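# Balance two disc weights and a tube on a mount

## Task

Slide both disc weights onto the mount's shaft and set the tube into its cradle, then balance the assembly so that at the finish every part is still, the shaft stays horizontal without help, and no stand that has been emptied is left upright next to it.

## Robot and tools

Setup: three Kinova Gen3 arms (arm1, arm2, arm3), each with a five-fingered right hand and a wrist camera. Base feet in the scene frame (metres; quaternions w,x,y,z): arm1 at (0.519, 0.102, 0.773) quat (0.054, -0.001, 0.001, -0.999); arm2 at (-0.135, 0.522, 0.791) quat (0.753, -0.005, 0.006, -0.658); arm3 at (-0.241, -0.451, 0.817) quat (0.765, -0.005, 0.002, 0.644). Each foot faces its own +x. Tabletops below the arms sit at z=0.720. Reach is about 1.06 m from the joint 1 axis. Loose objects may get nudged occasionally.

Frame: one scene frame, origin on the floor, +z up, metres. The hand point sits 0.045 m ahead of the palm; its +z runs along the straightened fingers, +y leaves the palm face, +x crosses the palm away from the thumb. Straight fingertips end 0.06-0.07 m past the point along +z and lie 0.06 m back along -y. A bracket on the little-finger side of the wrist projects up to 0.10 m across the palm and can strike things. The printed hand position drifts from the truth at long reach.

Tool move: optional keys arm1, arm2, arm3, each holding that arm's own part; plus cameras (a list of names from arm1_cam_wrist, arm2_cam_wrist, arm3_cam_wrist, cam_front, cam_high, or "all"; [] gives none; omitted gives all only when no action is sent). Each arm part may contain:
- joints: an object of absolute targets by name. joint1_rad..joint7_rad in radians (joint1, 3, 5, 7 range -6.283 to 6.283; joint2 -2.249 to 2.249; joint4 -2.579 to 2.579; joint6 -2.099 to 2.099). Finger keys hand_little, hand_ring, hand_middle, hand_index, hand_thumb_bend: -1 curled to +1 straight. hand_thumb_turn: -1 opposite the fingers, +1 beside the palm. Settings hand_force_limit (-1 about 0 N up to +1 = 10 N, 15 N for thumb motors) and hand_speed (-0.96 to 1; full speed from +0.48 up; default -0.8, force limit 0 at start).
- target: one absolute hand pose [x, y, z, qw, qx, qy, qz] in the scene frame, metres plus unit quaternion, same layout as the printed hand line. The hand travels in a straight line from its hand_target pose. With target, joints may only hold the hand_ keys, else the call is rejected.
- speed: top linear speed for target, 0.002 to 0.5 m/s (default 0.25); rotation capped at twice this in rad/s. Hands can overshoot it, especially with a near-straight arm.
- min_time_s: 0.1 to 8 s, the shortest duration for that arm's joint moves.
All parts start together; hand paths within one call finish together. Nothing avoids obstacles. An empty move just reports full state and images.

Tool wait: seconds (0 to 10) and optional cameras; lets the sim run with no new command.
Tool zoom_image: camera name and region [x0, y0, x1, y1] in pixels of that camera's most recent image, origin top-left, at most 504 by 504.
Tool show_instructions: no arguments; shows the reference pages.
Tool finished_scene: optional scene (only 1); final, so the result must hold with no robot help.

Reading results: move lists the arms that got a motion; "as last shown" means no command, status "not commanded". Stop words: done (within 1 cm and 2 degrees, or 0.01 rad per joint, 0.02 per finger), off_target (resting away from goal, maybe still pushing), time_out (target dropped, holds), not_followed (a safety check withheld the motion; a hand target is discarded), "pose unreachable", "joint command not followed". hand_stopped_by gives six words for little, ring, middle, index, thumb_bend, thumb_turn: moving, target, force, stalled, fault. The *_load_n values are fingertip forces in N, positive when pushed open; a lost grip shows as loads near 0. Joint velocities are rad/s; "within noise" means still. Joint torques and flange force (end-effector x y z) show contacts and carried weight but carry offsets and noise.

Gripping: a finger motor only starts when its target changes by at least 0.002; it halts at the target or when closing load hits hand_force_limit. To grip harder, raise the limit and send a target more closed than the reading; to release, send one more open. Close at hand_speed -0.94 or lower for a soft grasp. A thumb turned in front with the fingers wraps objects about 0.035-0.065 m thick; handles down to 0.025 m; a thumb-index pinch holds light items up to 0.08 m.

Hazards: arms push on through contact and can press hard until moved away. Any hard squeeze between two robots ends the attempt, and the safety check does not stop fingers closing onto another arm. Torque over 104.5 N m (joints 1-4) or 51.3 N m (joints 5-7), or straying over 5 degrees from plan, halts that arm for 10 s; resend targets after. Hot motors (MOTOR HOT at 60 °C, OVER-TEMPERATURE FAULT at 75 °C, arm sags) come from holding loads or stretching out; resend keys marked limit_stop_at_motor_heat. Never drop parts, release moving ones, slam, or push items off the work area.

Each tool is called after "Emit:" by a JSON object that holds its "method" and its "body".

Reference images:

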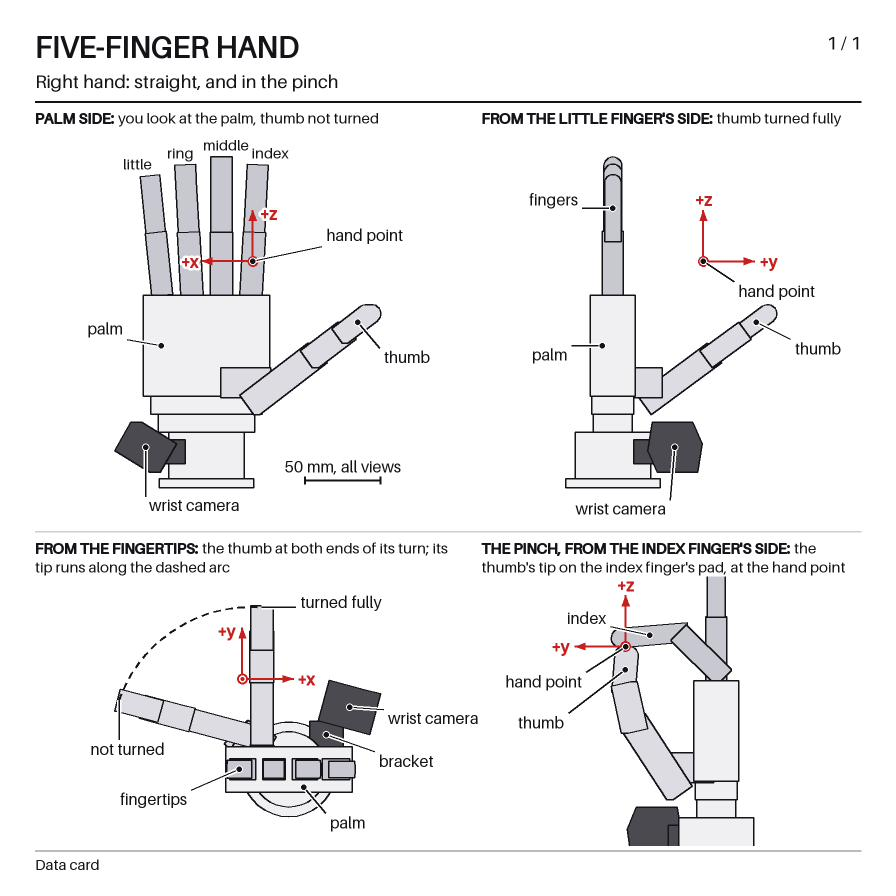

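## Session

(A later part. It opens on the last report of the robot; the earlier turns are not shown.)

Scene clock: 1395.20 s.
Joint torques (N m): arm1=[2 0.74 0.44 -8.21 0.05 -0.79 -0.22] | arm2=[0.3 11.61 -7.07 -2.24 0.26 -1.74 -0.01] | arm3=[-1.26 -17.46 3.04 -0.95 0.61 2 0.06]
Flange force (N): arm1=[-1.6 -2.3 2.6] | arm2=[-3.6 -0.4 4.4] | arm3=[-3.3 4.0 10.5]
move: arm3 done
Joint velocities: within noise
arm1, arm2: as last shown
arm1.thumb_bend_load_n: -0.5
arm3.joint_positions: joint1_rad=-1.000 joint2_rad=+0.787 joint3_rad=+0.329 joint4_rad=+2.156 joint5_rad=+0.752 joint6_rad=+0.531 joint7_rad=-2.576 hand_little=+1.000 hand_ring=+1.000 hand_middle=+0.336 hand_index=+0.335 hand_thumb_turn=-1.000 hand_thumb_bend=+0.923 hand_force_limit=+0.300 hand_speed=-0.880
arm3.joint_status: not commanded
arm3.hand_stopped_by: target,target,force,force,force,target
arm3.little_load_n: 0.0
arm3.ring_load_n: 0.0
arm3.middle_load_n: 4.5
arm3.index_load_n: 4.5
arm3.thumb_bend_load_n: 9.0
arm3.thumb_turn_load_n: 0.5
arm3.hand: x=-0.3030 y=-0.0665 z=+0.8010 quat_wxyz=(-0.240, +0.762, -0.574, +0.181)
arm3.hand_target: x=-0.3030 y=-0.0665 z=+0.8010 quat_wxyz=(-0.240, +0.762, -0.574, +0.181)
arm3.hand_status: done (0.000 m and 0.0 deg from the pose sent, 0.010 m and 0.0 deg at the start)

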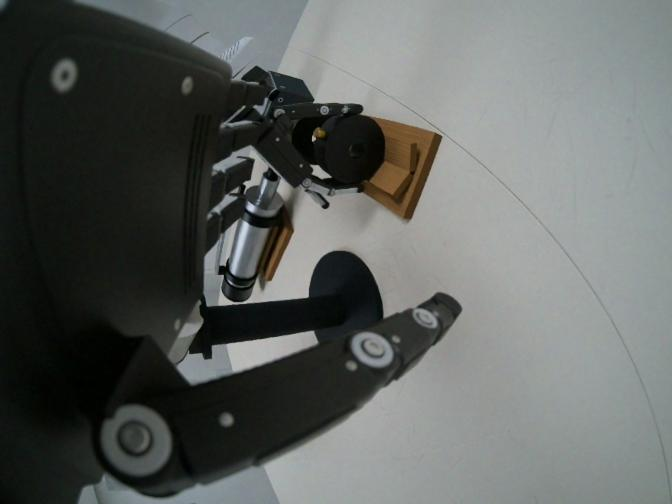

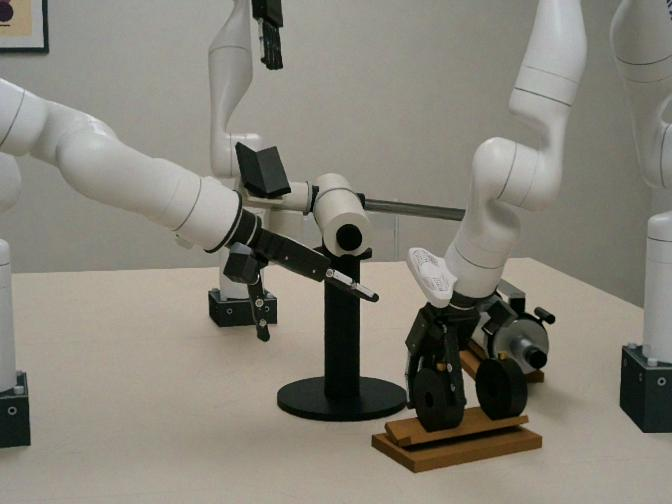

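Emit:
{"method": "move", "body": {"arm3": {"target": [-0.303, -0.0665, 0.791, 0.2403, -0.7618, 0.5741, -0.1810], "speed": 0.03}}}

Emit:
{"method": "move", "body": {"arm3": {"joints": {"hand_index": 0.6, "hand_middle": 0.6, "hand_thumb_bend": 1.0, "hand_speed": -0.6}}}}

Emit:
{"method": "move", "body": {"arm3": {"target": [-0.3027, -0.0663, 0.790, 0.3226, -0.7416, 0.5387, -0.2343], "speed": 0.06}}}

Emit:
{"method": "move", "body": {"arm3": {"joints": {"hand_index": -0.4, "hand_middle": -0.4, "hand_thumb_bend": 0.0, "hand_speed": -0.88, "hand_force_limit": -0.6}}, "cameras": ["arm2_cam_wrist", "cam_front", "arm3_cam_wrist"]}}

Emit:
{"method": "zoom_image", "body": {"camera": "cam_front", "region": [360, 310, 560, 460]}}

Emit:
{"method": "zoom_image", "body": {"camera": "arm2_cam_wrist", "region": [230, 60, 460, 230]}}

Scene clock: 1443.27 s.
Joint torques (N m): arm1=[1.96 0.74 0.44 -8.19 0.04 -0.82 -0.19] | arm2=[0.29 11.58 -7.09 -2.23 0.24 -1.75 -0.02] | arm3=[-1.37 -11.63 -0.2 -0.73 0.09 -0.46 0.11]
Flange force (N): arm1=[-1.5 -2.2 2.4] | arm2=[-3.7 -0.4 4.5] | arm3=[-2.1 -8.6 -7.4]
move: arm3 done
Joint velocities: within noise
arm1: as last shown
arm1.ring_load_n: -0.5
arm1.thumb_bend_load_n: 0.0
arm2.joint_positions: joint1_rad=-1.154 joint2_rad=-1.094 joint3_rad=+1.790 joint4_rad=+2.247 joint5_rad=+1.042 joint6_rad=+0.031 joint7_rad=+0.250 hand_little=+1.000 hand_ring=+1.000 hand_middle=+1.000 hand_index=+1.000 hand_thumb_turn=-1.000 hand_thumb_bend=+1.000 hand_force_limit=+0.300 hand_speed=-0.300
arm2.joint_status: not commanded
arm2.hand_stopped_by: target,target,target,target,target,target
arm2.little_load_n: 0.0
arm2.ring_load_n: 0.0
arm2.middle_load_n: 0.0
arm2.index_load_n: 0.0
arm2.thumb_bend_load_n: 0.0
arm2.thumb_turn_load_n: 0.0
arm2.hand: x=-0.3200 y=+0.1100 z=+0.9200 quat_wxyz=(-0.072, +0.119, -0.849, +0.510)
arm2.hand_target: x=-0.3200 y=+0.1100 z=+0.9200 quat_wxyz=(-0.072, +0.119, -0.849, +0.510)
arm2.hand_status: not commanded
arm3.joint_positions: joint1_rad=-1.005 joint2_rad=+0.818 joint3_rad=+0.336 joint4_rad=+2.156 joint5_rad=+0.762 joint6_rad=+0.504 joint7_rad=-2.598 hand_little=+1.000 hand_ring=+1.000 hand_middle=+0.336 hand_index=+0.335 hand_thumb_turn=-1.000 hand_thumb_bend=+0.923 hand_force_limit=+0.300 hand_speed=-0.880
arm3.joint_status: not commanded
arm3.hand_stopped_by: target,target,force,force,force,target
arm3.little_load_n: 0.0
arm3.ring_load_n: 0.0
arm3.middle_load_n: 6.0
arm3.index_load_n: 5.5
arm3.thumb_bend_load_n: 10.5
arm3.thumb_turn_load_n: 0.0
arm3.hand: x=-0.3030 y=-0.0665 z=+0.7910 quat_wxyz=(-0.240, +0.762, -0.574, +0.181)
arm3.hand_target: x=-0.3030 y=-0.0665 z=+0.7910 quat_wxyz=(-0.240, +0.762, -0.574, +0.181)
arm3.hand_status: done (0.000 m and 0.0 deg from the pose sent, 0.010 m and 0.0 deg at the start)
pictures: none

Scene clock: 1444.00 s.
Joint torques (N m): arm1=[1.94 0.75 0.49 -8.2 0.04 -0.82 -0.2] | arm2=[0.23 11.57 -7.05 -2.24 0.26 -1.69 -0.08] | arm3=[0.46 -14.02 3.76 0.42 0.55 2.2 -0.08]
Flange force (N): arm1=[-1.4 -2.1 2.5] | arm2=[-3.8 -0.4 4.3] | arm3=[-3.1 1.9 -0.4]
move: arm3 done
Joint velocities: within noise
arm1, arm2: as last shown
arm1.ring_load_n: 0.0
arm3.joint_positions: joint1_rad=-1.005 joint2_rad=+0.818 joint3_rad=+0.336 joint4_rad=+2.156 joint5_rad=+0.762 joint6_rad=+0.504 joint7_rad=-2.598 hand_little=+1.000 hand_ring=+1.000 hand_middle=+0.600 hand_index=+0.600 hand_thumb_turn=-1.000 hand_thumb_bend=+1.000 hand_force_limit=+0.300 hand_speed=-0.600
arm3.joint_status: all done
arm3.hand_stopped_by: target,target,target,target,target,target
arm3.little_load_n: 0.0
arm3.ring_load_n: 0.0
arm3.middle_load_n: 0.0
arm3.index_load_n: 0.0
arm3.thumb_bend_load_n: 0.0
arm3.thumb_turn_load_n: 0.0
arm3.hand: x=-0.3030 y=-0.0665 z=+0.7910 quat_wxyz=(-0.240, +0.762, -0.574, +0.181)
arm3.hand_target: x=-0.3030 y=-0.0665 z=+0.7910 quat_wxyz=(-0.240, +0.762, -0.574, +0.181)
arm3.hand_status: not commanded
pictures: none

Scene clock: 1446.27 s.
Joint torques (N m): arm1=[1.96 0.73 0.45 -8.18 0.06 -0.78 -0.19] | arm2=[0.28 11.54 -7.03 -2.26 0.28 -1.74 -0.01] | arm3=[1.39 -13.41 4.98 2.51 0.62 2.92 0.02]
Flange force (N): arm1=[-1.6 -2.2 2.5] | arm2=[-3.9 -0.6 4.3] | arm3=[-4.1 3.1 -4.0]
move: arm3 done
Joint velocities: within noise
arm1, arm2: as last shown
arm1.ring_load_n: 0.5
arm1.thumb_bend_load_n: -0.5
arm2.thumb_bend_load_n: 0.5
arm3.joint_positions: joint1_rad=-1.192 joint2_rad=+0.938 joint3_rad=+0.388 joint4_rad=+2.109 joint5_rad=+0.767 joint6_rad=+0.644 joint7_rad=-2.723 hand_little=+1.000 hand_ring=+1.000 hand_middle=+0.600 hand_index=+0.600 hand_thumb_turn=-1.000 hand_thumb_bend=+1.000 hand_force_limit=+0.300 hand_speed=-0.600
arm3.joint_status: not commanded
arm3.hand_stopped_by: target,target,target,target,target,target
arm3.little_load_n: 0.0
arm3.ring_load_n: 0.0
arm3.middle_load_n: 0.0
arm3.index_load_n: 0.0
arm3.thumb_bend_load_n: 0.5
arm3.thumb_turn_load_n: 0.5
arm3.hand: x=-0.3027 y=-0.0663 z=+0.7900 quat_wxyz=(-0.323, +0.742, -0.539, +0.234)
arm3.hand_target: x=-0.3027 y=-0.0663 z=+0.7900 quat_wxyz=(-0.323, +0.742, -0.539, +0.234)
arm3.hand_status: done (0.000 m and 0.0 deg from the pose sent, 0.001 m and 12.2 deg at the start)
pictures: none

Scene clock: 1450.50 s.
Joint torques (N m): arm1=[1.99 0.73 0.47 -8.18 0.04 -0.8 -0.19] | arm2=[0.27 11.51 -7.1 -2.2 0.3 -1.74 -0.01] | arm3=[0.57 -14.02 4.19 2.13 0.43 2.57 0.03]
Flange force (N): arm1=[-1.5 -2.2 2.5] | arm2=[-4.1 -0.6 4.7] | arm3=[-4.4 2.1 -1.5]
move: arm3 off_target
Joint velocities: within noise
arm1.joint_positions: joint1_rad=+0.137 joint2_rad=-0.487 joint3_rad=-0.176 joint4_rad=+1.465 joint5_rad=-0.096 joint6_rad=+1.877 joint7_rad=-2.254 hand_little=+1.000 hand_ring=+1.000 hand_middle=+1.000 hand_index=+1.000 hand_thumb_turn=+1.000 hand_thumb_bend=+1.000 hand_force_limit=+0.000 hand_speed=-0.800
arm1.joint_status: not commanded
arm1.hand_stopped_by: target,target,target,target,target,target
arm1.little_load_n: 0.0
arm1.ring_load_n: 0.0
arm1.middle_load_n: 0.0
arm1.index_load_n: 0.0
arm1.thumb_bend_load_n: 0.0
arm1.thumb_turn_load_n: -0.5
arm1.hand: x=+0.3172 y=+0.0205 z=+1.3113 quat_wxyz=(-0.057, -0.959, +0.247, +0.127)
arm1.hand_target: x=+0.3172 y=+0.0205 z=+1.3113 quat_wxyz=(-0.057, -0.959, +0.247, +0.127)
arm1.hand_status: not commanded
arm2: as last shown
arm2.thumb_bend_load_n: 0.0
arm3.joint_positions: joint1_rad=-1.192 joint2_rad=+0.938 joint3_rad=+0.388 joint4_rad=+2.109 joint5_rad=+0.767 joint6_rad=+0.644 joint7_rad=-2.723 hand_little=+1.000 hand_ring=+1.000 hand_middle=+0.368 hand_index=+0.379 hand_thumb_turn=-1.000 hand_thumb_bend=+0.974 hand_force_limit=-0.600 hand_speed=-0.880
arm3.joint_status: hand_middle off_target (ended at +0.368, target -0.400); hand_index off_target (ended at +0.379, target -0.400); hand_thumb_bend off_target (ended at +0.974, target +0.000); the others done
arm3.hand_stopped_by: target,target,force,force,force,target
arm3.little_load_n: 0.0
arm3.ring_load_n: 0.0
arm3.middle_load_n: 2.5
arm3.index_load_n: 2.5
arm3.thumb_bend_load_n: 3.5
arm3.thumb_turn_load_n: 1.0
arm3.hand: x=-0.3027 y=-0.0663 z=+0.7900 quat_wxyz=(-0.323, +0.742, -0.539, +0.234)
arm3.hand_target: x=-0.3027 y=-0.0663 z=+0.7900 quat_wxyz=(-0.323, +0.742, -0.539, +0.234)
arm3.hand_status: not commanded
pictures: arm2_cam_wrist, arm3_cam_wrist, cam_front

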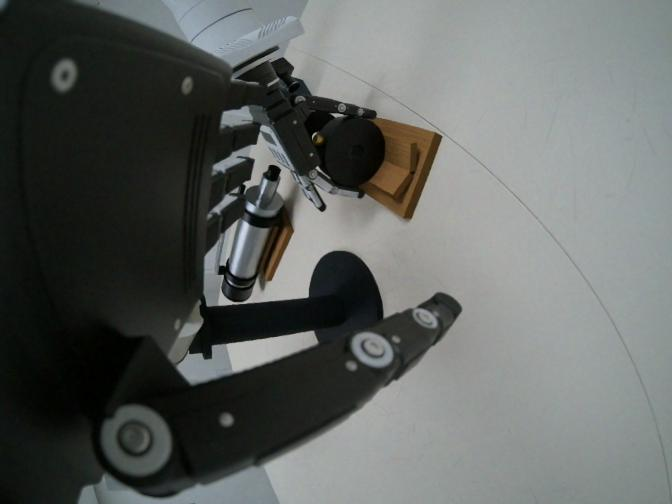

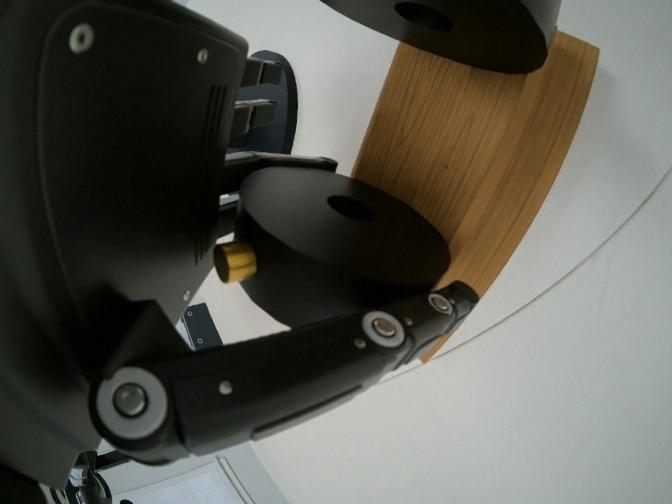

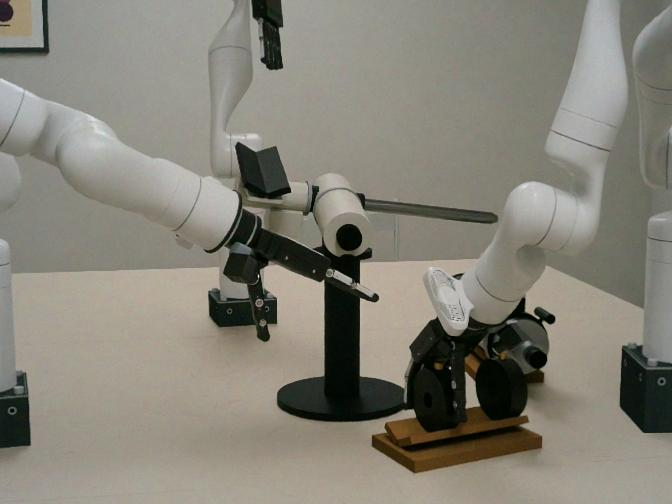

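Scaled by 2.520 from the camera's image (finer frame: 960x720).

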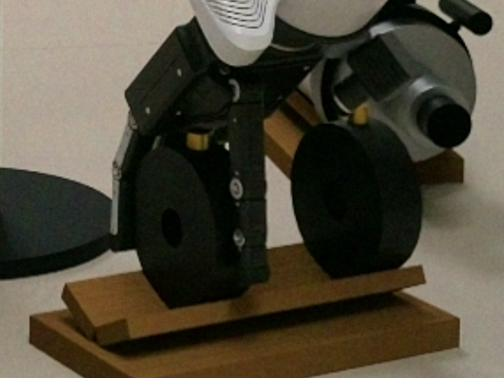

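Scaled by 2.191 from the camera's image (finer frame: 960x720).

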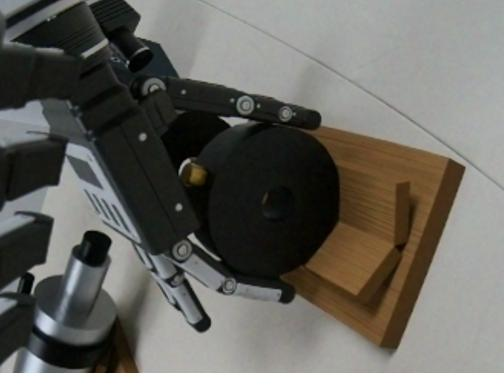

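Emit:
{"method": "move", "body": {"arm3": {"joints": {"hand_index": -0.41, "hand_middle": -0.41, "hand_thumb_bend": -0.1, "hand_speed": -0.88, "hand_force_limit": 0.7}}}}

Emit:
{"method": "move", "body": {"arm3": {"target": [-0.3027, -0.0663, 0.798, 0.3226, -0.7416, 0.5387, -0.2343], "speed": 0.03}, "cameras": ["arm2_cam_wrist", "cam_front", "arm3_cam_wrist"]}}

Emit:
{"method": "zoom_image", "body": {"camera": "cam_front", "region": [360, 310, 560, 460]}}

Emit:
{"method": "zoom_image", "body": {"camera": "arm2_cam_wrist", "region": [230, 60, 460, 230]}}

Scene clock: 1464.00 s.
Joint torques (N m): arm1=[1.97 0.75 0.45 -8.2 0.05 -0.81 -0.2] | arm2=[0.33 11.53 -6.99 -2.24 0.24 -1.77 -0.02] | arm3=[-1.2 -15.76 2.54 1.64 0.06 2.06 0.19]
Flange force (N): arm1=[-1.5 -2.3 2.5] | arm2=[-3.5 -0.8 4.2] | arm3=[-5.6 1.4 5.4]
move: arm3 off_target
Joint velocities: within noise
arm1, arm2: as last shown
arm1.thumb_turn_load_n: 0.0
arm2.little_load_n: -0.5
arm3.joint_positions: joint1_rad=-1.192 joint2_rad=+0.938 joint3_rad=+0.388 joint4_rad=+2.109 joint5_rad=+0.767 joint6_rad=+0.644 joint7_rad=-2.723 hand_little=+1.000 hand_ring=+1.000 hand_middle=+0.316 hand_index=+0.326 hand_thumb_turn=-1.000 hand_thumb_bend=+0.907 hand_force_limit=+0.700 hand_speed=-0.880
arm3.joint_status: hand_middle off_target (ended at +0.316, target -0.410); hand_index off_target (ended at +0.326, target -0.410); hand_thumb_bend off_target (ended at +0.907, target -0.100); the others done
arm3.hand_stopped_by: target,target,force,force,force,target
arm3.little_load_n: -0.5
arm3.ring_load_n: 0.0
arm3.middle_load_n: 9.0
arm3.index_load_n: 8.5
arm3.thumb_bend_load_n: 12.5
arm3.thumb_turn_load_n: 1.0
arm3.hand: x=-0.3027 y=-0.0663 z=+0.7900 quat_wxyz=(-0.323, +0.742, -0.539, +0.234)
arm3.hand_target: x=-0.3027 y=-0.0663 z=+0.7900 quat_wxyz=(-0.323, +0.742, -0.539, +0.234)
arm3.hand_status: not commanded
pictures: none

Scene clock: 1464.97 s.
Joint torques (N m): arm1=[1.98 0.73 0.47 -8.15 0.05 -0.8 -0.17] | arm2=[0.28 11.53 -7.02 -2.32 0.22 -1.75 -0.04] | arm3=[-1.43 -17.87 4.24 -0.34 0.84 2.59 -0.16]
Flange force (N): arm1=[-1.5 -2.1 2.3] | arm2=[-3.9 -0.5 4.2] | arm3=[-2.4 5.7 9.1]
move: arm3 done
Joint velocities: within noise
arm1, arm2: as last shown
arm2.little_load_n: 0.0
arm2.middle_load_n: -0.5
arm2.thumb_turn_load_n: 0.5
arm3.joint_positions: joint1_rad=-1.191 joint2_rad=+0.915 joint3_rad=+0.388 joint4_rad=+2.112 joint5_rad=+0.763 joint6_rad=+0.660 joint7_rad=-2.708 hand_little=+1.000 hand_ring=+1.000 hand_middle=+0.316 hand_index=+0.326 hand_thumb_turn=-1.000 hand_thumb_bend=+0.907 hand_force_limit=+0.700 hand_speed=-0.880
arm3.joint_status: not commanded
arm3.hand_stopped_by: target,target,force,force,force,target
arm3.little_load_n: 0.0
arm3.ring_load_n: 0.0
arm3.middle_load_n: 7.5
arm3.index_load_n: 5.5
arm3.thumb_bend_load_n: 11.5
arm3.thumb_turn_load_n: 0.0
arm3.hand: x=-0.3027 y=-0.0663 z=+0.7980 quat_wxyz=(-0.323, +0.742, -0.539, +0.234)
arm3.hand_target: x=-0.3027 y=-0.0663 z=+0.7980 quat_wxyz=(-0.323, +0.742, -0.539, +0.234)
arm3.hand_status: done (0.000 m and 0.0 deg from the pose sent, 0.008 m and 0.0 deg at the start)
pictures: arm2_cam_wrist, arm3_cam_wrist, cam_front

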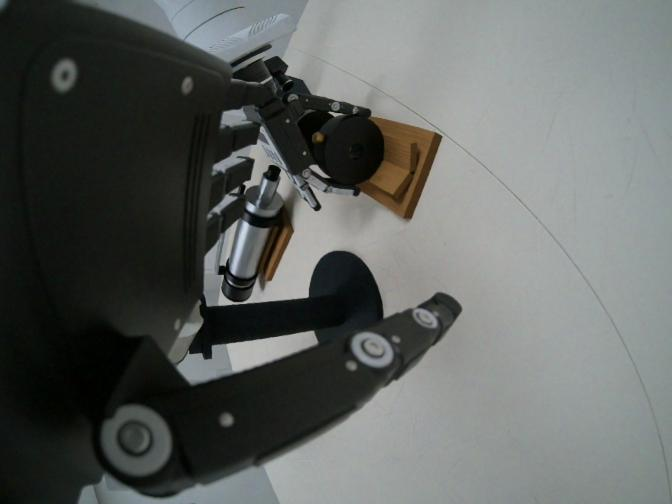

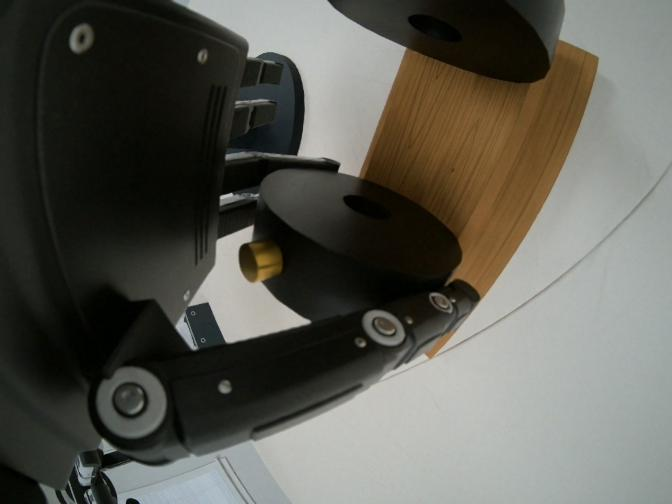

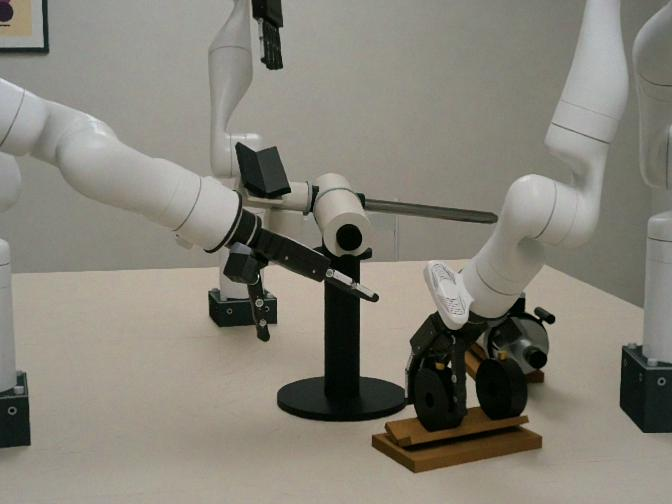

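Scaled by 2.520 from the camera's image (finer frame: 960x720).

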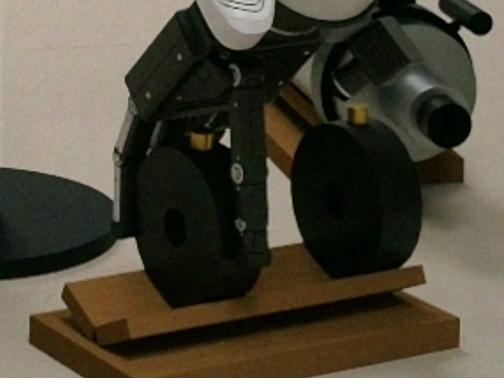

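Scaled by 2.191 from the camera's image (finer frame: 960x720).

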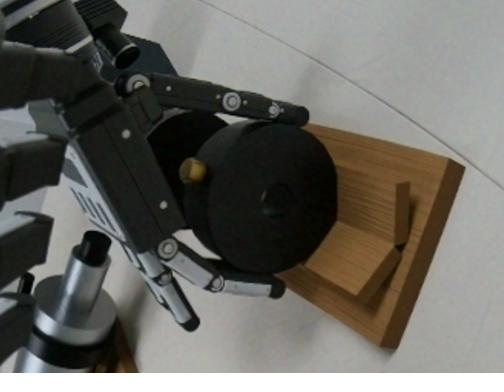

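Emit:
{"method": "move", "body": {"arm3": {"target": [-0.3027, -0.0663, 0.790, 0.3226, -0.7416, 0.5387, -0.2343], "speed": 0.03}}}

Emit:
{"method": "move", "body": {"arm3": {"joints": {"hand_index": 0.65, "hand_middle": 0.65, "hand_thumb_bend": 1.0, "hand_speed": -0.6}}}}

Emit:
{"method": "move", "body": {"arm3": {"target": [-0.302, -0.0661, 0.7825, 0.2434, -0.7719, 0.5608, -0.1768], "speed": 0.05}}}

Emit:
{"method": "move", "body": {"arm3": {"joints": {"hand_index": -0.4, "hand_middle": -0.4, "hand_thumb_bend": 0.0, "hand_speed": -0.88, "hand_force_limit": -0.7}}, "cameras": ["arm2_cam_wrist", "cam_front", "arm3_cam_wrist"]}}

Emit:
{"method": "zoom_image", "body": {"camera": "cam_front", "region": [360, 310, 560, 460]}}

Emit:
{"method": "zoom_image", "body": {"camera": "arm2_cam_wrist", "region": [230, 60, 460, 230]}}

Scene clock: 1512.70 s.
Joint torques (N m): arm1=[1.96 0.71 0.46 -8.2 0.02 -0.81 -0.23] | arm2=[0.26 11.54 -7.04 -2.2 0.24 -1.76 -0.05] | arm3=[-0.02 -10.21 -0.11 0.54 -0.26 -0.86 0.17]
Flange force (N): arm1=[-1.6 -2.2 2.5] | arm2=[-3.5 -0.6 4.2] | arm3=[-3.1 -11.9 -12.4]
move: arm3 done
Joint velocities: within noise
arm1, arm2: as last shown
arm1.thumb_turn_load_n: -0.5
arm2.middle_load_n: 0.0
arm2.thumb_turn_load_n: 0.0
arm3.joint_positions: joint1_rad=-1.192 joint2_rad=+0.938 joint3_rad=+0.388 joint4_rad=+2.109 joint5_rad=+0.767 joint6_rad=+0.644 joint7_rad=-2.723 hand_little=+1.000 hand_ring=+1.000 hand_middle=+0.316 hand_index=+0.326 hand_thumb_turn=-1.000 hand_thumb_bend=+0.907 hand_force_limit=+0.700 hand_speed=-0.880
arm3.joint_status: not commanded
arm3.hand_stopped_by: target,target,force,force,force,target
arm3.little_load_n: 0.0
arm3.ring_load_n: 0.0
arm3.middle_load_n: 9.5
arm3.index_load_n: 7.0
arm3.thumb_bend_load_n: 12.5
arm3.thumb_turn_load_n: 0.0
arm3.hand: x=-0.3027 y=-0.0663 z=+0.7900 quat_wxyz=(-0.323, +0.742, -0.539, +0.234)
arm3.hand_target: x=-0.3027 y=-0.0663 z=+0.7900 quat_wxyz=(-0.323, +0.742, -0.539, +0.234)
arm3.hand_status: done (0.000 m and 0.0 deg from the pose sent, 0.008 m and 0.0 deg at the start)
pictures: none

Scene clock: 1513.50 s.
Joint torques (N m): arm1=[1.95 0.7 0.5 -8.19 0.07 -0.8 -0.2] | arm2=[0.26 11.51 -7.05 -2.28 0.25 -1.75 0] | arm3=[0.92 -13.99 4.82 2.1 0.65 2.79 0.01]
Flange force (N): arm1=[-1.5 -2.0 2.5] | arm2=[-4.1 -0.6 4.4] | arm3=[-3.9 3.2 -2.4]
move: arm3 done
Joint velocities: within noise
arm1, arm2: as last shown
arm1.thumb_bend_load_n: -0.5
arm1.thumb_turn_load_n: 0.0
arm2.little_load_n: -0.5
arm3.joint_positions: joint1_rad=-1.192 joint2_rad=+0.938 joint3_rad=+0.388 joint4_rad=+2.109 joint5_rad=+0.767 joint6_rad=+0.644 joint7_rad=-2.723 hand_little=+1.000 hand_ring=+1.000 hand_middle=+0.650 hand_index=+0.650 hand_thumb_turn=-1.000 hand_thumb_bend=+1.000 hand_force_limit=+0.700 hand_speed=-0.600
arm3.joint_status: all done
arm3.hand_stopped_by: target,target,target,target,target,target
arm3.little_load_n: 0.0
arm3.ring_load_n: 0.0
arm3.middle_load_n: 0.0
arm3.index_load_n: 0.0
arm3.thumb_bend_load_n: 0.0
arm3.thumb_turn_load_n: 0.5
arm3.hand: x=-0.3027 y=-0.0663 z=+0.7900 quat_wxyz=(-0.323, +0.742, -0.539, +0.234)
arm3.hand_target: x=-0.3027 y=-0.0663 z=+0.7900 quat_wxyz=(-0.323, +0.742, -0.539, +0.234)
arm3.hand_status: not commanded
pictures: none

Scene clock: 1516.10 s.
Joint torques (N m): arm1=[2.01 0.76 0.47 -8.19 0.05 -0.8 -0.2] | arm2=[0.25 11.46 -7.07 -2.3 0.24 -1.75 -0.02] | arm3=[0.97 1.44 -5.2 1 -0.76 -4.38 0.52]
Flange force (N): arm1=[-1.5 -2.2 2.5] | arm2=[-4.4 -0.5 4.5] | arm3=[-0.8 -28.5 -47.1]
move: arm3 done
Joint velocities: within noise
arm1: as last shown
arm1.thumb_bend_load_n: 0.0
arm2.joint_positions: joint1_rad=-1.154 joint2_rad=-1.094 joint3_rad=+1.790 joint4_rad=+2.247 joint5_rad=+1.042 joint6_rad=+0.031 joint7_rad=+0.250 hand_little=+1.000 hand_ring=+1.000 hand_middle=+1.000 hand_index=+1.000 hand_thumb_turn=-1.000 hand_thumb_bend=+1.000 hand_force_limit=+0.300 hand_speed=-0.300
arm2.joint_status: not commanded
arm2.hand_stopped_by: target,target,target,target,target,target
arm2.little_load_n: 0.0
arm2.ring_load_n: 0.0
arm2.middle_load_n: 0.0
arm2.index_load_n: 0.0
arm2.thumb_bend_load_n: 0.0
arm2.thumb_turn_load_n: 0.0
arm2.hand: x=-0.3200 y=+0.1100 z=+0.9200 quat_wxyz=(-0.072, +0.119, -0.849, +0.510)
arm2.hand_target: x=-0.3200 y=+0.1100 z=+0.9200 quat_wxyz=(-0.072, +0.119, -0.849, +0.510)
arm2.hand_status: not commanded
arm3.joint_positions: joint1_rad=-1.021 joint2_rad=+0.845 joint3_rad=+0.360 joint4_rad=+2.172 joint5_rad=+0.811 joint6_rad=+0.451 joint7_rad=-2.626 hand_little=+1.000 hand_ring=+1.000 hand_middle=+0.650 hand_index=+0.650 hand_thumb_turn=-1.000 hand_thumb_bend=+1.000 hand_force_limit=+0.700 hand_speed=-0.600
arm3.joint_status: not commanded
arm3.hand_stopped_by: target,target,target,target,target,target
arm3.little_load_n: 0.0
arm3.ring_load_n: 0.0
arm3.middle_load_n: 0.0
arm3.index_load_n: 0.0
arm3.thumb_bend_load_n: 1.0
arm3.thumb_turn_load_n: 1.0
arm3.hand: x=-0.3020 y=-0.0661 z=+0.7825 quat_wxyz=(-0.243, +0.772, -0.561, +0.177)
arm3.hand_target: x=-0.3020 y=-0.0661 z=+0.7825 quat_wxyz=(-0.243, +0.772, -0.561, +0.177)
arm3.hand_status: done (0.000 m and 0.0 deg from the pose sent, 0.008 m and 12.0 deg at the start)
pictures: none

Scene clock: 1520.33 s.
Joint torques (N m): arm1=[1.97 0.76 0.49 -8.18 0.06 -0.82 -0.21] | arm2=[0.29 11.54 -7.06 -2.26 0.25 -1.72 -0.05] | arm3=[0.33 1.06 -5.99 1.23 -0.9 -4.72 0.59]
Flange force (N): arm1=[-1.5 -2.2 2.4] | arm2=[-4.1 -0.4 4.6] | arm3=[-2.0 -29.4 -45.3]
move: arm3 off_target
Joint velocities: within noise
arm1, arm2: as last shown
arm1.thumb_bend_load_n: -0.5
arm2.thumb_turn_load_n: 0.5
arm3.joint_positions: joint1_rad=-1.021 joint2_rad=+0.845 joint3_rad=+0.360 joint4_rad=+2.172 joint5_rad=+0.811 joint6_rad=+0.451 joint7_rad=-2.626 hand_little=+1.000 hand_ring=+1.000 hand_middle=+0.406 hand_index=+0.406 hand_thumb_turn=-1.000 hand_thumb_bend=+0.985 hand_force_limit=-0.700 hand_speed=-0.880
arm3.joint_status: hand_middle off_target (ended at +0.406, target -0.400); hand_index off_target (ended at +0.406, target -0.400); hand_thumb_bend off_target (ended at +0.985, target +0.000); the others done
arm3.hand_stopped_by: target,target,force,force,force,target
arm3.little_load_n: 0.0
arm3.ring_load_n: 0.0
arm3.middle_load_n: 1.5
arm3.index_load_n: 2.0
arm3.thumb_bend_load_n: 2.5
arm3.thumb_turn_load_n: 1.0
arm3.hand: x=-0.3020 y=-0.0661 z=+0.7825 quat_wxyz=(-0.243, +0.772, -0.561, +0.177)
arm3.hand_target: x=-0.3020 y=-0.0661 z=+0.7825 quat_wxyz=(-0.243, +0.772, -0.561, +0.177)
arm3.hand_status: not commanded
pictures: arm2_cam_wrist, arm3_cam_wrist, cam_front

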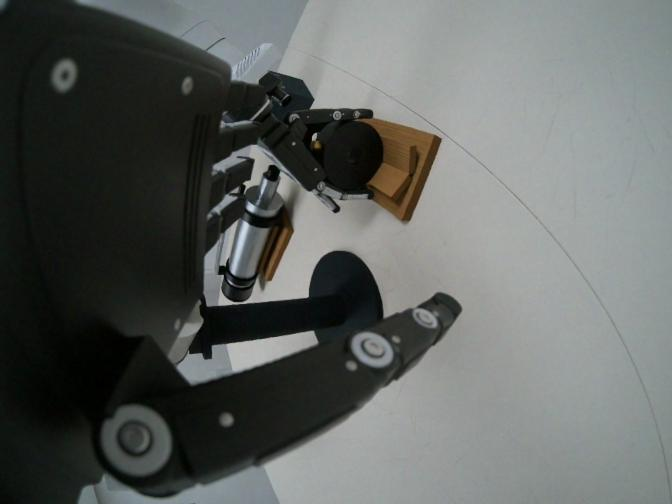

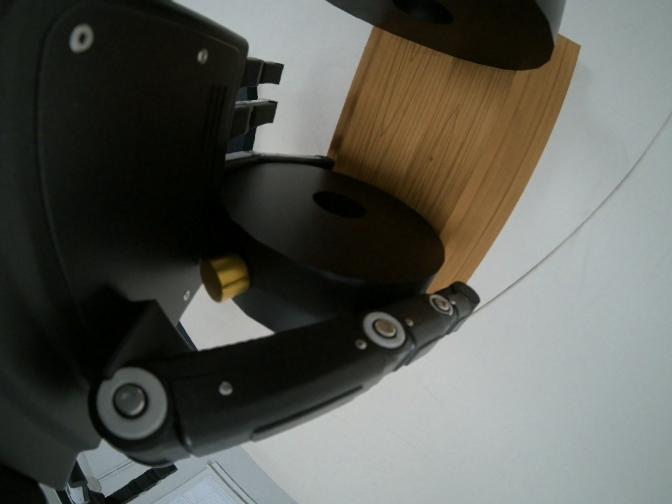

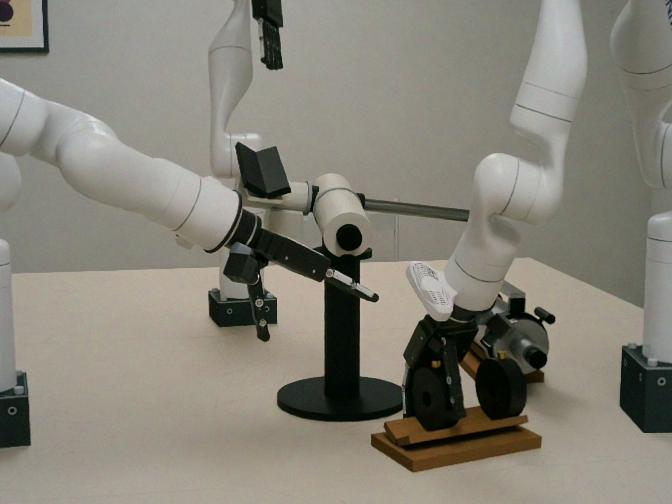

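Scaled by 2.520 from the camera's image (finer frame: 960x720).

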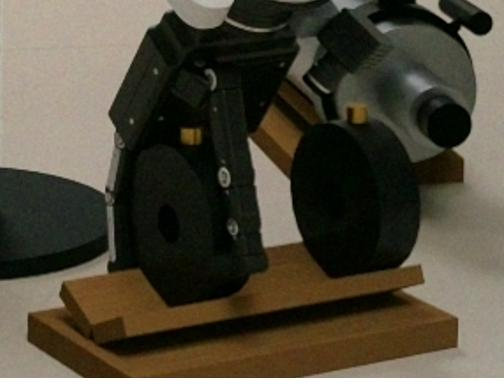

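Scaled by 2.191 from the camera's image (finer frame: 960x720).

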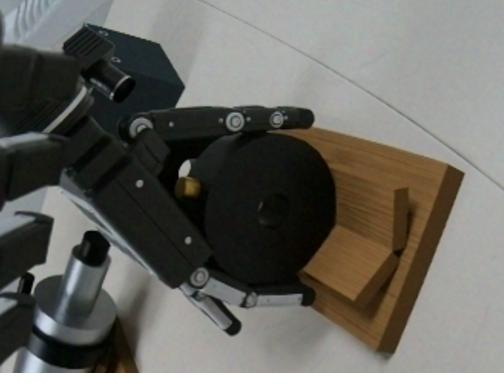

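Emit:
{"method": "move", "body": {"arm3": {"target": [-0.3, -0.0653, 0.7855, 0.2434, -0.7719, 0.5608, -0.1768], "speed": 0.05}}}

Scene clock: 1526.33 s.
Joint torques (N m): arm1=[1.98 0.69 0.48 -8.18 0.05 -0.79 -0.18] | arm2=[0.23 11.55 -7.09 -2.26 0.29 -1.75 -0.03] | arm3=[0.81 -14.35 4.69 0.72 0.61 2.62 -0.03]
Flange force (N): arm1=[-1.6 -2.0 2.5] | arm2=[-3.9 -0.4 4.3] | arm3=[-3.2 3.8 0.4]
move: arm3 done
Joint velocities: within noise
arm1, arm2: as last shown
arm1.thumb_bend_load_n: 0.0
arm2.thumb_turn_load_n: 0.0
arm3.joint_positions: joint1_rad=-1.015 joint2_rad=+0.836 joint3_rad=+0.361 joint4_rad=+2.173 joint5_rad=+0.812 joint6_rad=+0.455 joint7_rad=-2.618 hand_little=+1.000 hand_ring=+1.000 hand_middle=+0.406 hand_index=+0.406 hand_thumb_turn=-1.000 hand_thumb_bend=+0.985 hand_force_limit=-0.700 hand_speed=-0.880
arm3.joint_status: not commanded
arm3.hand_stopped_by: target,target,force,force,force,target
arm3.little_load_n: 0.0
arm3.ring_load_n: 0.0
arm3.middle_load_n: 0.5
arm3.index_load_n: 1.0
arm3.thumb_bend_load_n: 2.0
arm3.thumb_turn_load_n: 1.0
arm3.hand: x=-0.3000 y=-0.0653 z=+0.7855 quat_wxyz=(-0.243, +0.772, -0.561, +0.177)
arm3.hand_target: x=-0.3000 y=-0.0653 z=+0.7855 quat_wxyz=(-0.243, +0.772, -0.561, +0.177)
arm3.hand_status: done (0.000 m and 0.0 deg from the pose sent, 0.004 m and 0.0 deg at the start)
pictures: none

Emit:
{"method": "move", "body": {"arm3": {"joints": {"hand_index": -0.41, "hand_middle": -0.41, "hand_thumb_bend": -0.1, "hand_speed": -0.88, "hand_force_limit": 0.6}}}}

Emit:
{"method": "move", "body": {"arm3": {"target": [-0.2987, -0.0648, 0.7875, 0.3418, -0.7334, 0.5328, -0.2483], "speed": 0.05}, "cameras": ["arm2_cam_wrist", "cam_front", "arm3_cam_wrist"]}}

Emit:
{"method": "zoom_image", "body": {"camera": "arm2_cam_wrist", "region": [230, 60, 460, 230]}}

Scene clock: 1536.70 s.
Joint torques (N m): arm1=[1.99 0.75 0.41 -8.2 0.05 -0.8 -0.2] | arm2=[0.3 11.54 -7.09 -2.22 0.27 -1.73 0.05] | arm3=[-0.83 -18.44 4.64 -0.4 0.61 2.68 -0.1]
Flange force (N): arm1=[-1.6 -2.4 2.6] | arm2=[-4.1 -0.6 4.7] | arm3=[-3.1 6.8 12.8]
move: arm3 off_target
Joint velocities: within noise
arm1.joint_positions: joint1_rad=+0.137 joint2_rad=-0.487 joint3_rad=-0.176 joint4_rad=+1.465 joint5_rad=-0.096 joint6_rad=+1.877 joint7_rad=-2.254 hand_little=+1.000 hand_ring=+1.000 hand_middle=+1.000 hand_index=+1.000 hand_thumb_turn=+1.000 hand_thumb_bend=+1.000 hand_force_limit=+0.000 hand_speed=-0.800
arm1.joint_status: not commanded
arm1.hand_stopped_by: target,target,target,target,target,target
arm1.little_load_n: 0.0
arm1.ring_load_n: 0.0
arm1.middle_load_n: 0.0
arm1.index_load_n: 0.0
arm1.thumb_bend_load_n: 0.0
arm1.thumb_turn_load_n: 0.0
arm1.hand: x=+0.3172 y=+0.0205 z=+1.3113 quat_wxyz=(-0.057, -0.959, +0.247, +0.127)
arm1.hand_target: x=+0.3172 y=+0.0205 z=+1.3113 quat_wxyz=(-0.057, -0.959, +0.247, +0.127)
arm1.hand_status: not commanded
arm2: as last shown
arm3.joint_positions: joint1_rad=-1.015 joint2_rad=+0.836 joint3_rad=+0.361 joint4_rad=+2.173 joint5_rad=+0.812 joint6_rad=+0.456 joint7_rad=-2.618 hand_little=+1.000 hand_ring=+1.000 hand_middle=+0.332 hand_index=+0.332 hand_thumb_turn=-1.000 hand_thumb_bend=+0.912 hand_force_limit=+0.600 hand_speed=-0.880
arm3.joint_status: hand_middle off_target (ended at +0.332, target -0.410); hand_index off_target (ended at +0.332, target -0.410); hand_thumb_bend off_target (ended at +0.912, target -0.100); the others done
arm3.hand_stopped_by: target,target,force,force,force,target
arm3.little_load_n: 0.0
arm3.ring_load_n: 0.0
arm3.middle_load_n: 9.0
arm3.index_load_n: 9.0
arm3.thumb_bend_load_n: 12.0
arm3.thumb_turn_load_n: 1.0
arm3.hand: x=-0.3000 y=-0.0653 z=+0.7855 quat_wxyz=(-0.243, +0.772, -0.561, +0.177)
arm3.hand_target: x=-0.3000 y=-0.0653 z=+0.7855 quat_wxyz=(-0.243, +0.772, -0.561, +0.177)
arm3.hand_status: not commanded
pictures: none

Scene clock: 1539.83 s.
Joint torques (N m): arm1=[2 0.73 0.41 -8.19 0.04 -0.8 -0.21] | arm2=[0.23 11.59 -7.04 -2.28 0.23 -1.74 -0.03] | arm3=[-1.09 -18.81 6.01 1.26 1.03 4.03 -0.17]
Flange force (N): arm1=[-1.7 -2.4 2.5] | arm2=[-3.6 -0.4 4.0] | arm3=[-3.3 10.5 11.2]
move: arm3 done
Joint velocities: within noise
arm1, arm2: as last shown
arm3.joint_positions: joint1_rad=-1.220 joint2_rad=+0.979 joint3_rad=+0.398 joint4_rad=+2.091 joint5_rad=+0.763 joint6_rad=+0.674 joint7_rad=-2.746 hand_little=+1.000 hand_ring=+1.000 hand_middle=+0.332 hand_index=+0.332 hand_thumb_turn=-1.000 hand_thumb_bend=+0.913 hand_force_limit=+0.600 hand_speed=-0.880
arm3.joint_status: not commanded
arm3.hand_stopped_by: target,target,force,force,force,target
arm3.little_load_n: 0.0
arm3.ring_load_n: 0.0
arm3.middle_load_n: 8.5
arm3.index_load_n: 8.5
arm3.thumb_bend_load_n: 12.0
arm3.thumb_turn_load_n: 1.5
arm3.hand: x=-0.2987 y=-0.0648 z=+0.7875 quat_wxyz=(-0.342, +0.733, -0.533, +0.248)
arm3.hand_target: x=-0.2987 y=-0.0648 z=+0.7875 quat_wxyz=(-0.342, +0.733, -0.533, +0.248)
arm3.hand_status: done (0.000 m and 0.0 deg from the pose sent, 0.002 m and 15.0 deg at the start)
pictures: arm2_cam_wrist, arm3_cam_wrist, cam_front

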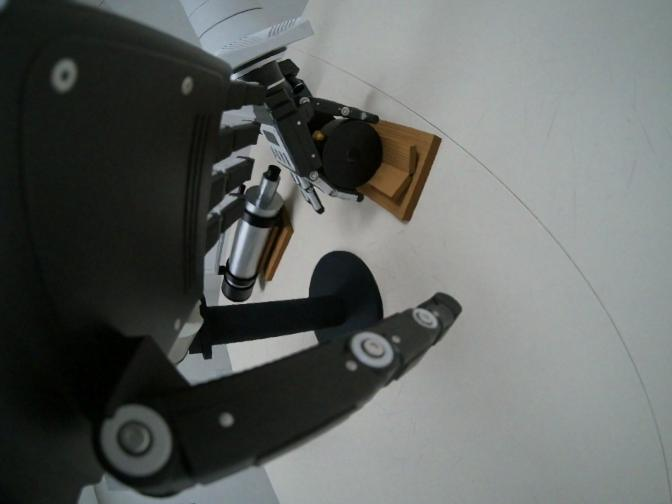

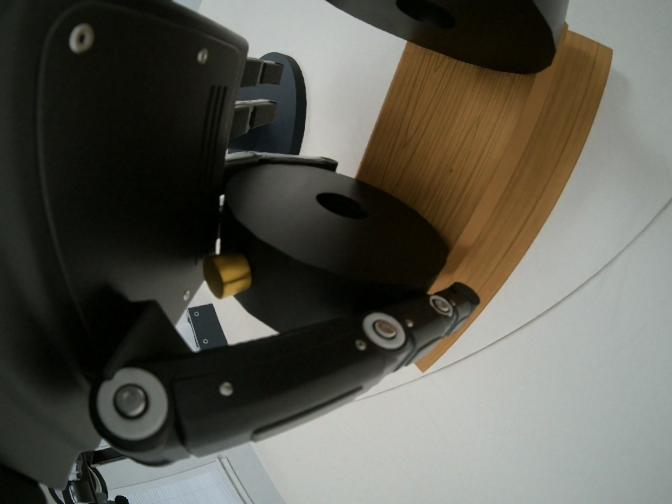

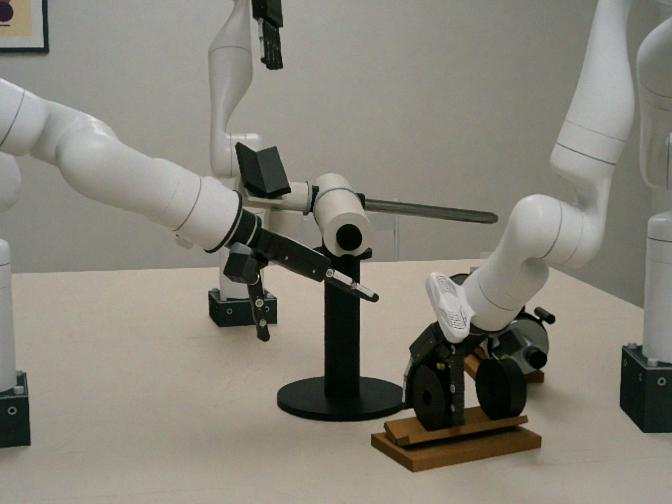

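Scaled by 2.191 from the camera's image (finer frame: 960x720).

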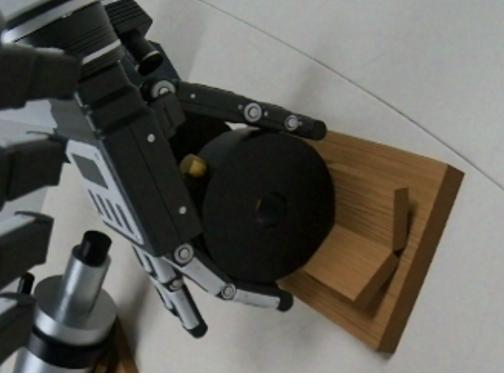

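Emit:
{"method": "move", "body": {"arm3": {"target": [-0.2987, -0.0648, 0.8005, 0.3418, -0.7334, 0.5328, -0.2483], "speed": 0.03}, "cameras": ["arm2_cam_wrist", "cam_front"]}}

Emit:
{"method": "zoom_image", "body": {"camera": "arm2_cam_wrist", "region": [230, 60, 460, 230]}}

Emit:
{"method": "zoom_image", "body": {"camera": "cam_front", "region": [360, 310, 560, 460]}}

Scene clock: 1545.47 s.
Joint torques (N m): arm1=[1.99 0.75 0.49 -8.18 0.04 -0.77 -0.22] | arm2=[0.24 11.51 -7.03 -2.33 0.29 -1.72 -0.01] | arm3=[-0.96 -18.54 5.83 0.77 1.04 4.01 -0.16]
Flange force (N): arm1=[-1.5 -2.2 2.6] | arm2=[-4.3 -0.6 4.2] | arm3=[-2.8 10.2 11.1]
move: arm3 done
Joint velocities: within noise
arm1, arm2: as last shown
arm3.joint_positions: joint1_rad=-1.220 joint2_rad=+0.942 joint3_rad=+0.399 joint4_rad=+2.097 joint5_rad=+0.758 joint6_rad=+0.699 joint7_rad=-2.724 hand_little=+1.000 hand_ring=+1.000 hand_middle=+0.332 hand_index=+0.332 hand_thumb_turn=-1.000 hand_thumb_bend=+0.913 hand_force_limit=+0.600 hand_speed=-0.880
arm3.joint_status: not commanded
arm3.hand_stopped_by: target,target,force,force,force,target
arm3.little_load_n: 0.0
arm3.ring_load_n: 0.0
arm3.middle_load_n: 8.5
arm3.index_load_n: 9.0
arm3.thumb_bend_load_n: 12.0
arm3.thumb_turn_load_n: 1.5
arm3.hand: x=-0.2987 y=-0.0648 z=+0.8005 quat_wxyz=(-0.342, +0.733, -0.533, +0.248)
arm3.hand_target: x=-0.2987 y=-0.0648 z=+0.8005 quat_wxyz=(-0.342, +0.733, -0.533, +0.248)
arm3.hand_status: done (0.000 m and 0.0 deg from the pose sent, 0.013 m and 0.0 deg at the start)

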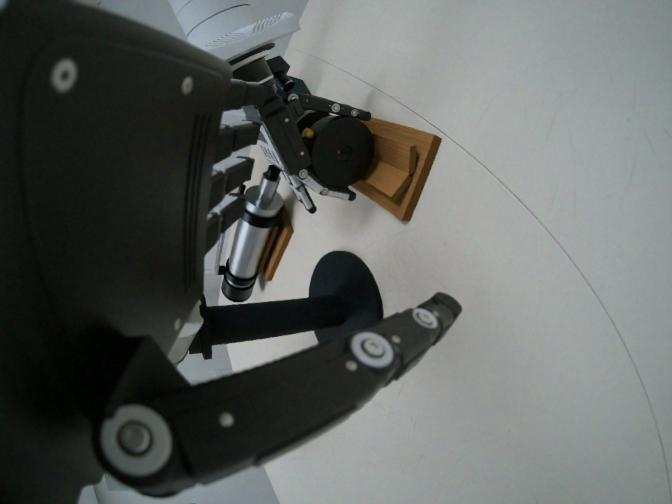

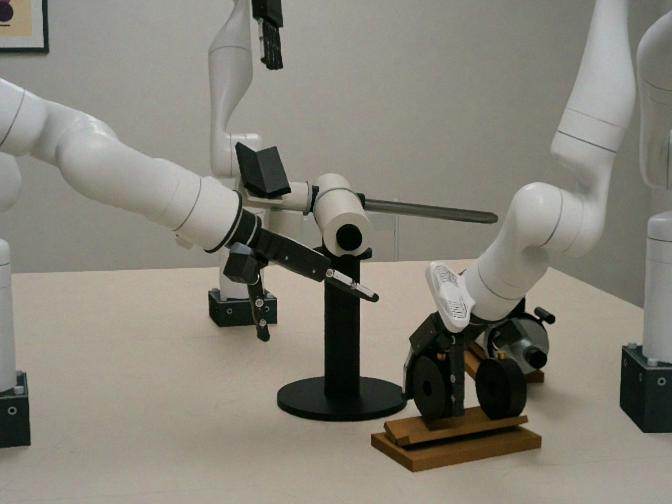

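Scaled by 2.191 from the camera's image (finer frame: 960x720).

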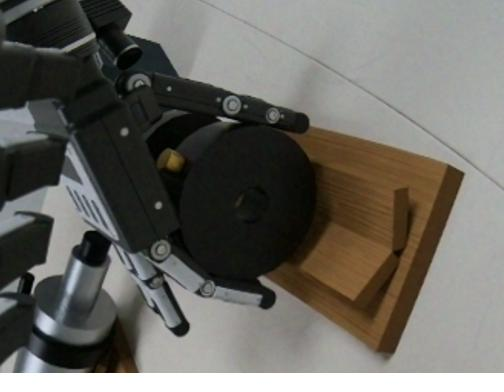

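Scaled by 2.520 from the camera's image (finer frame: 960x720).

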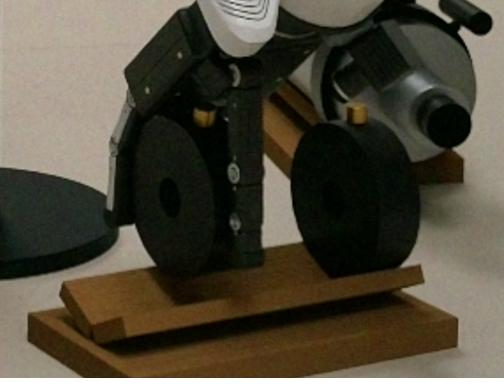

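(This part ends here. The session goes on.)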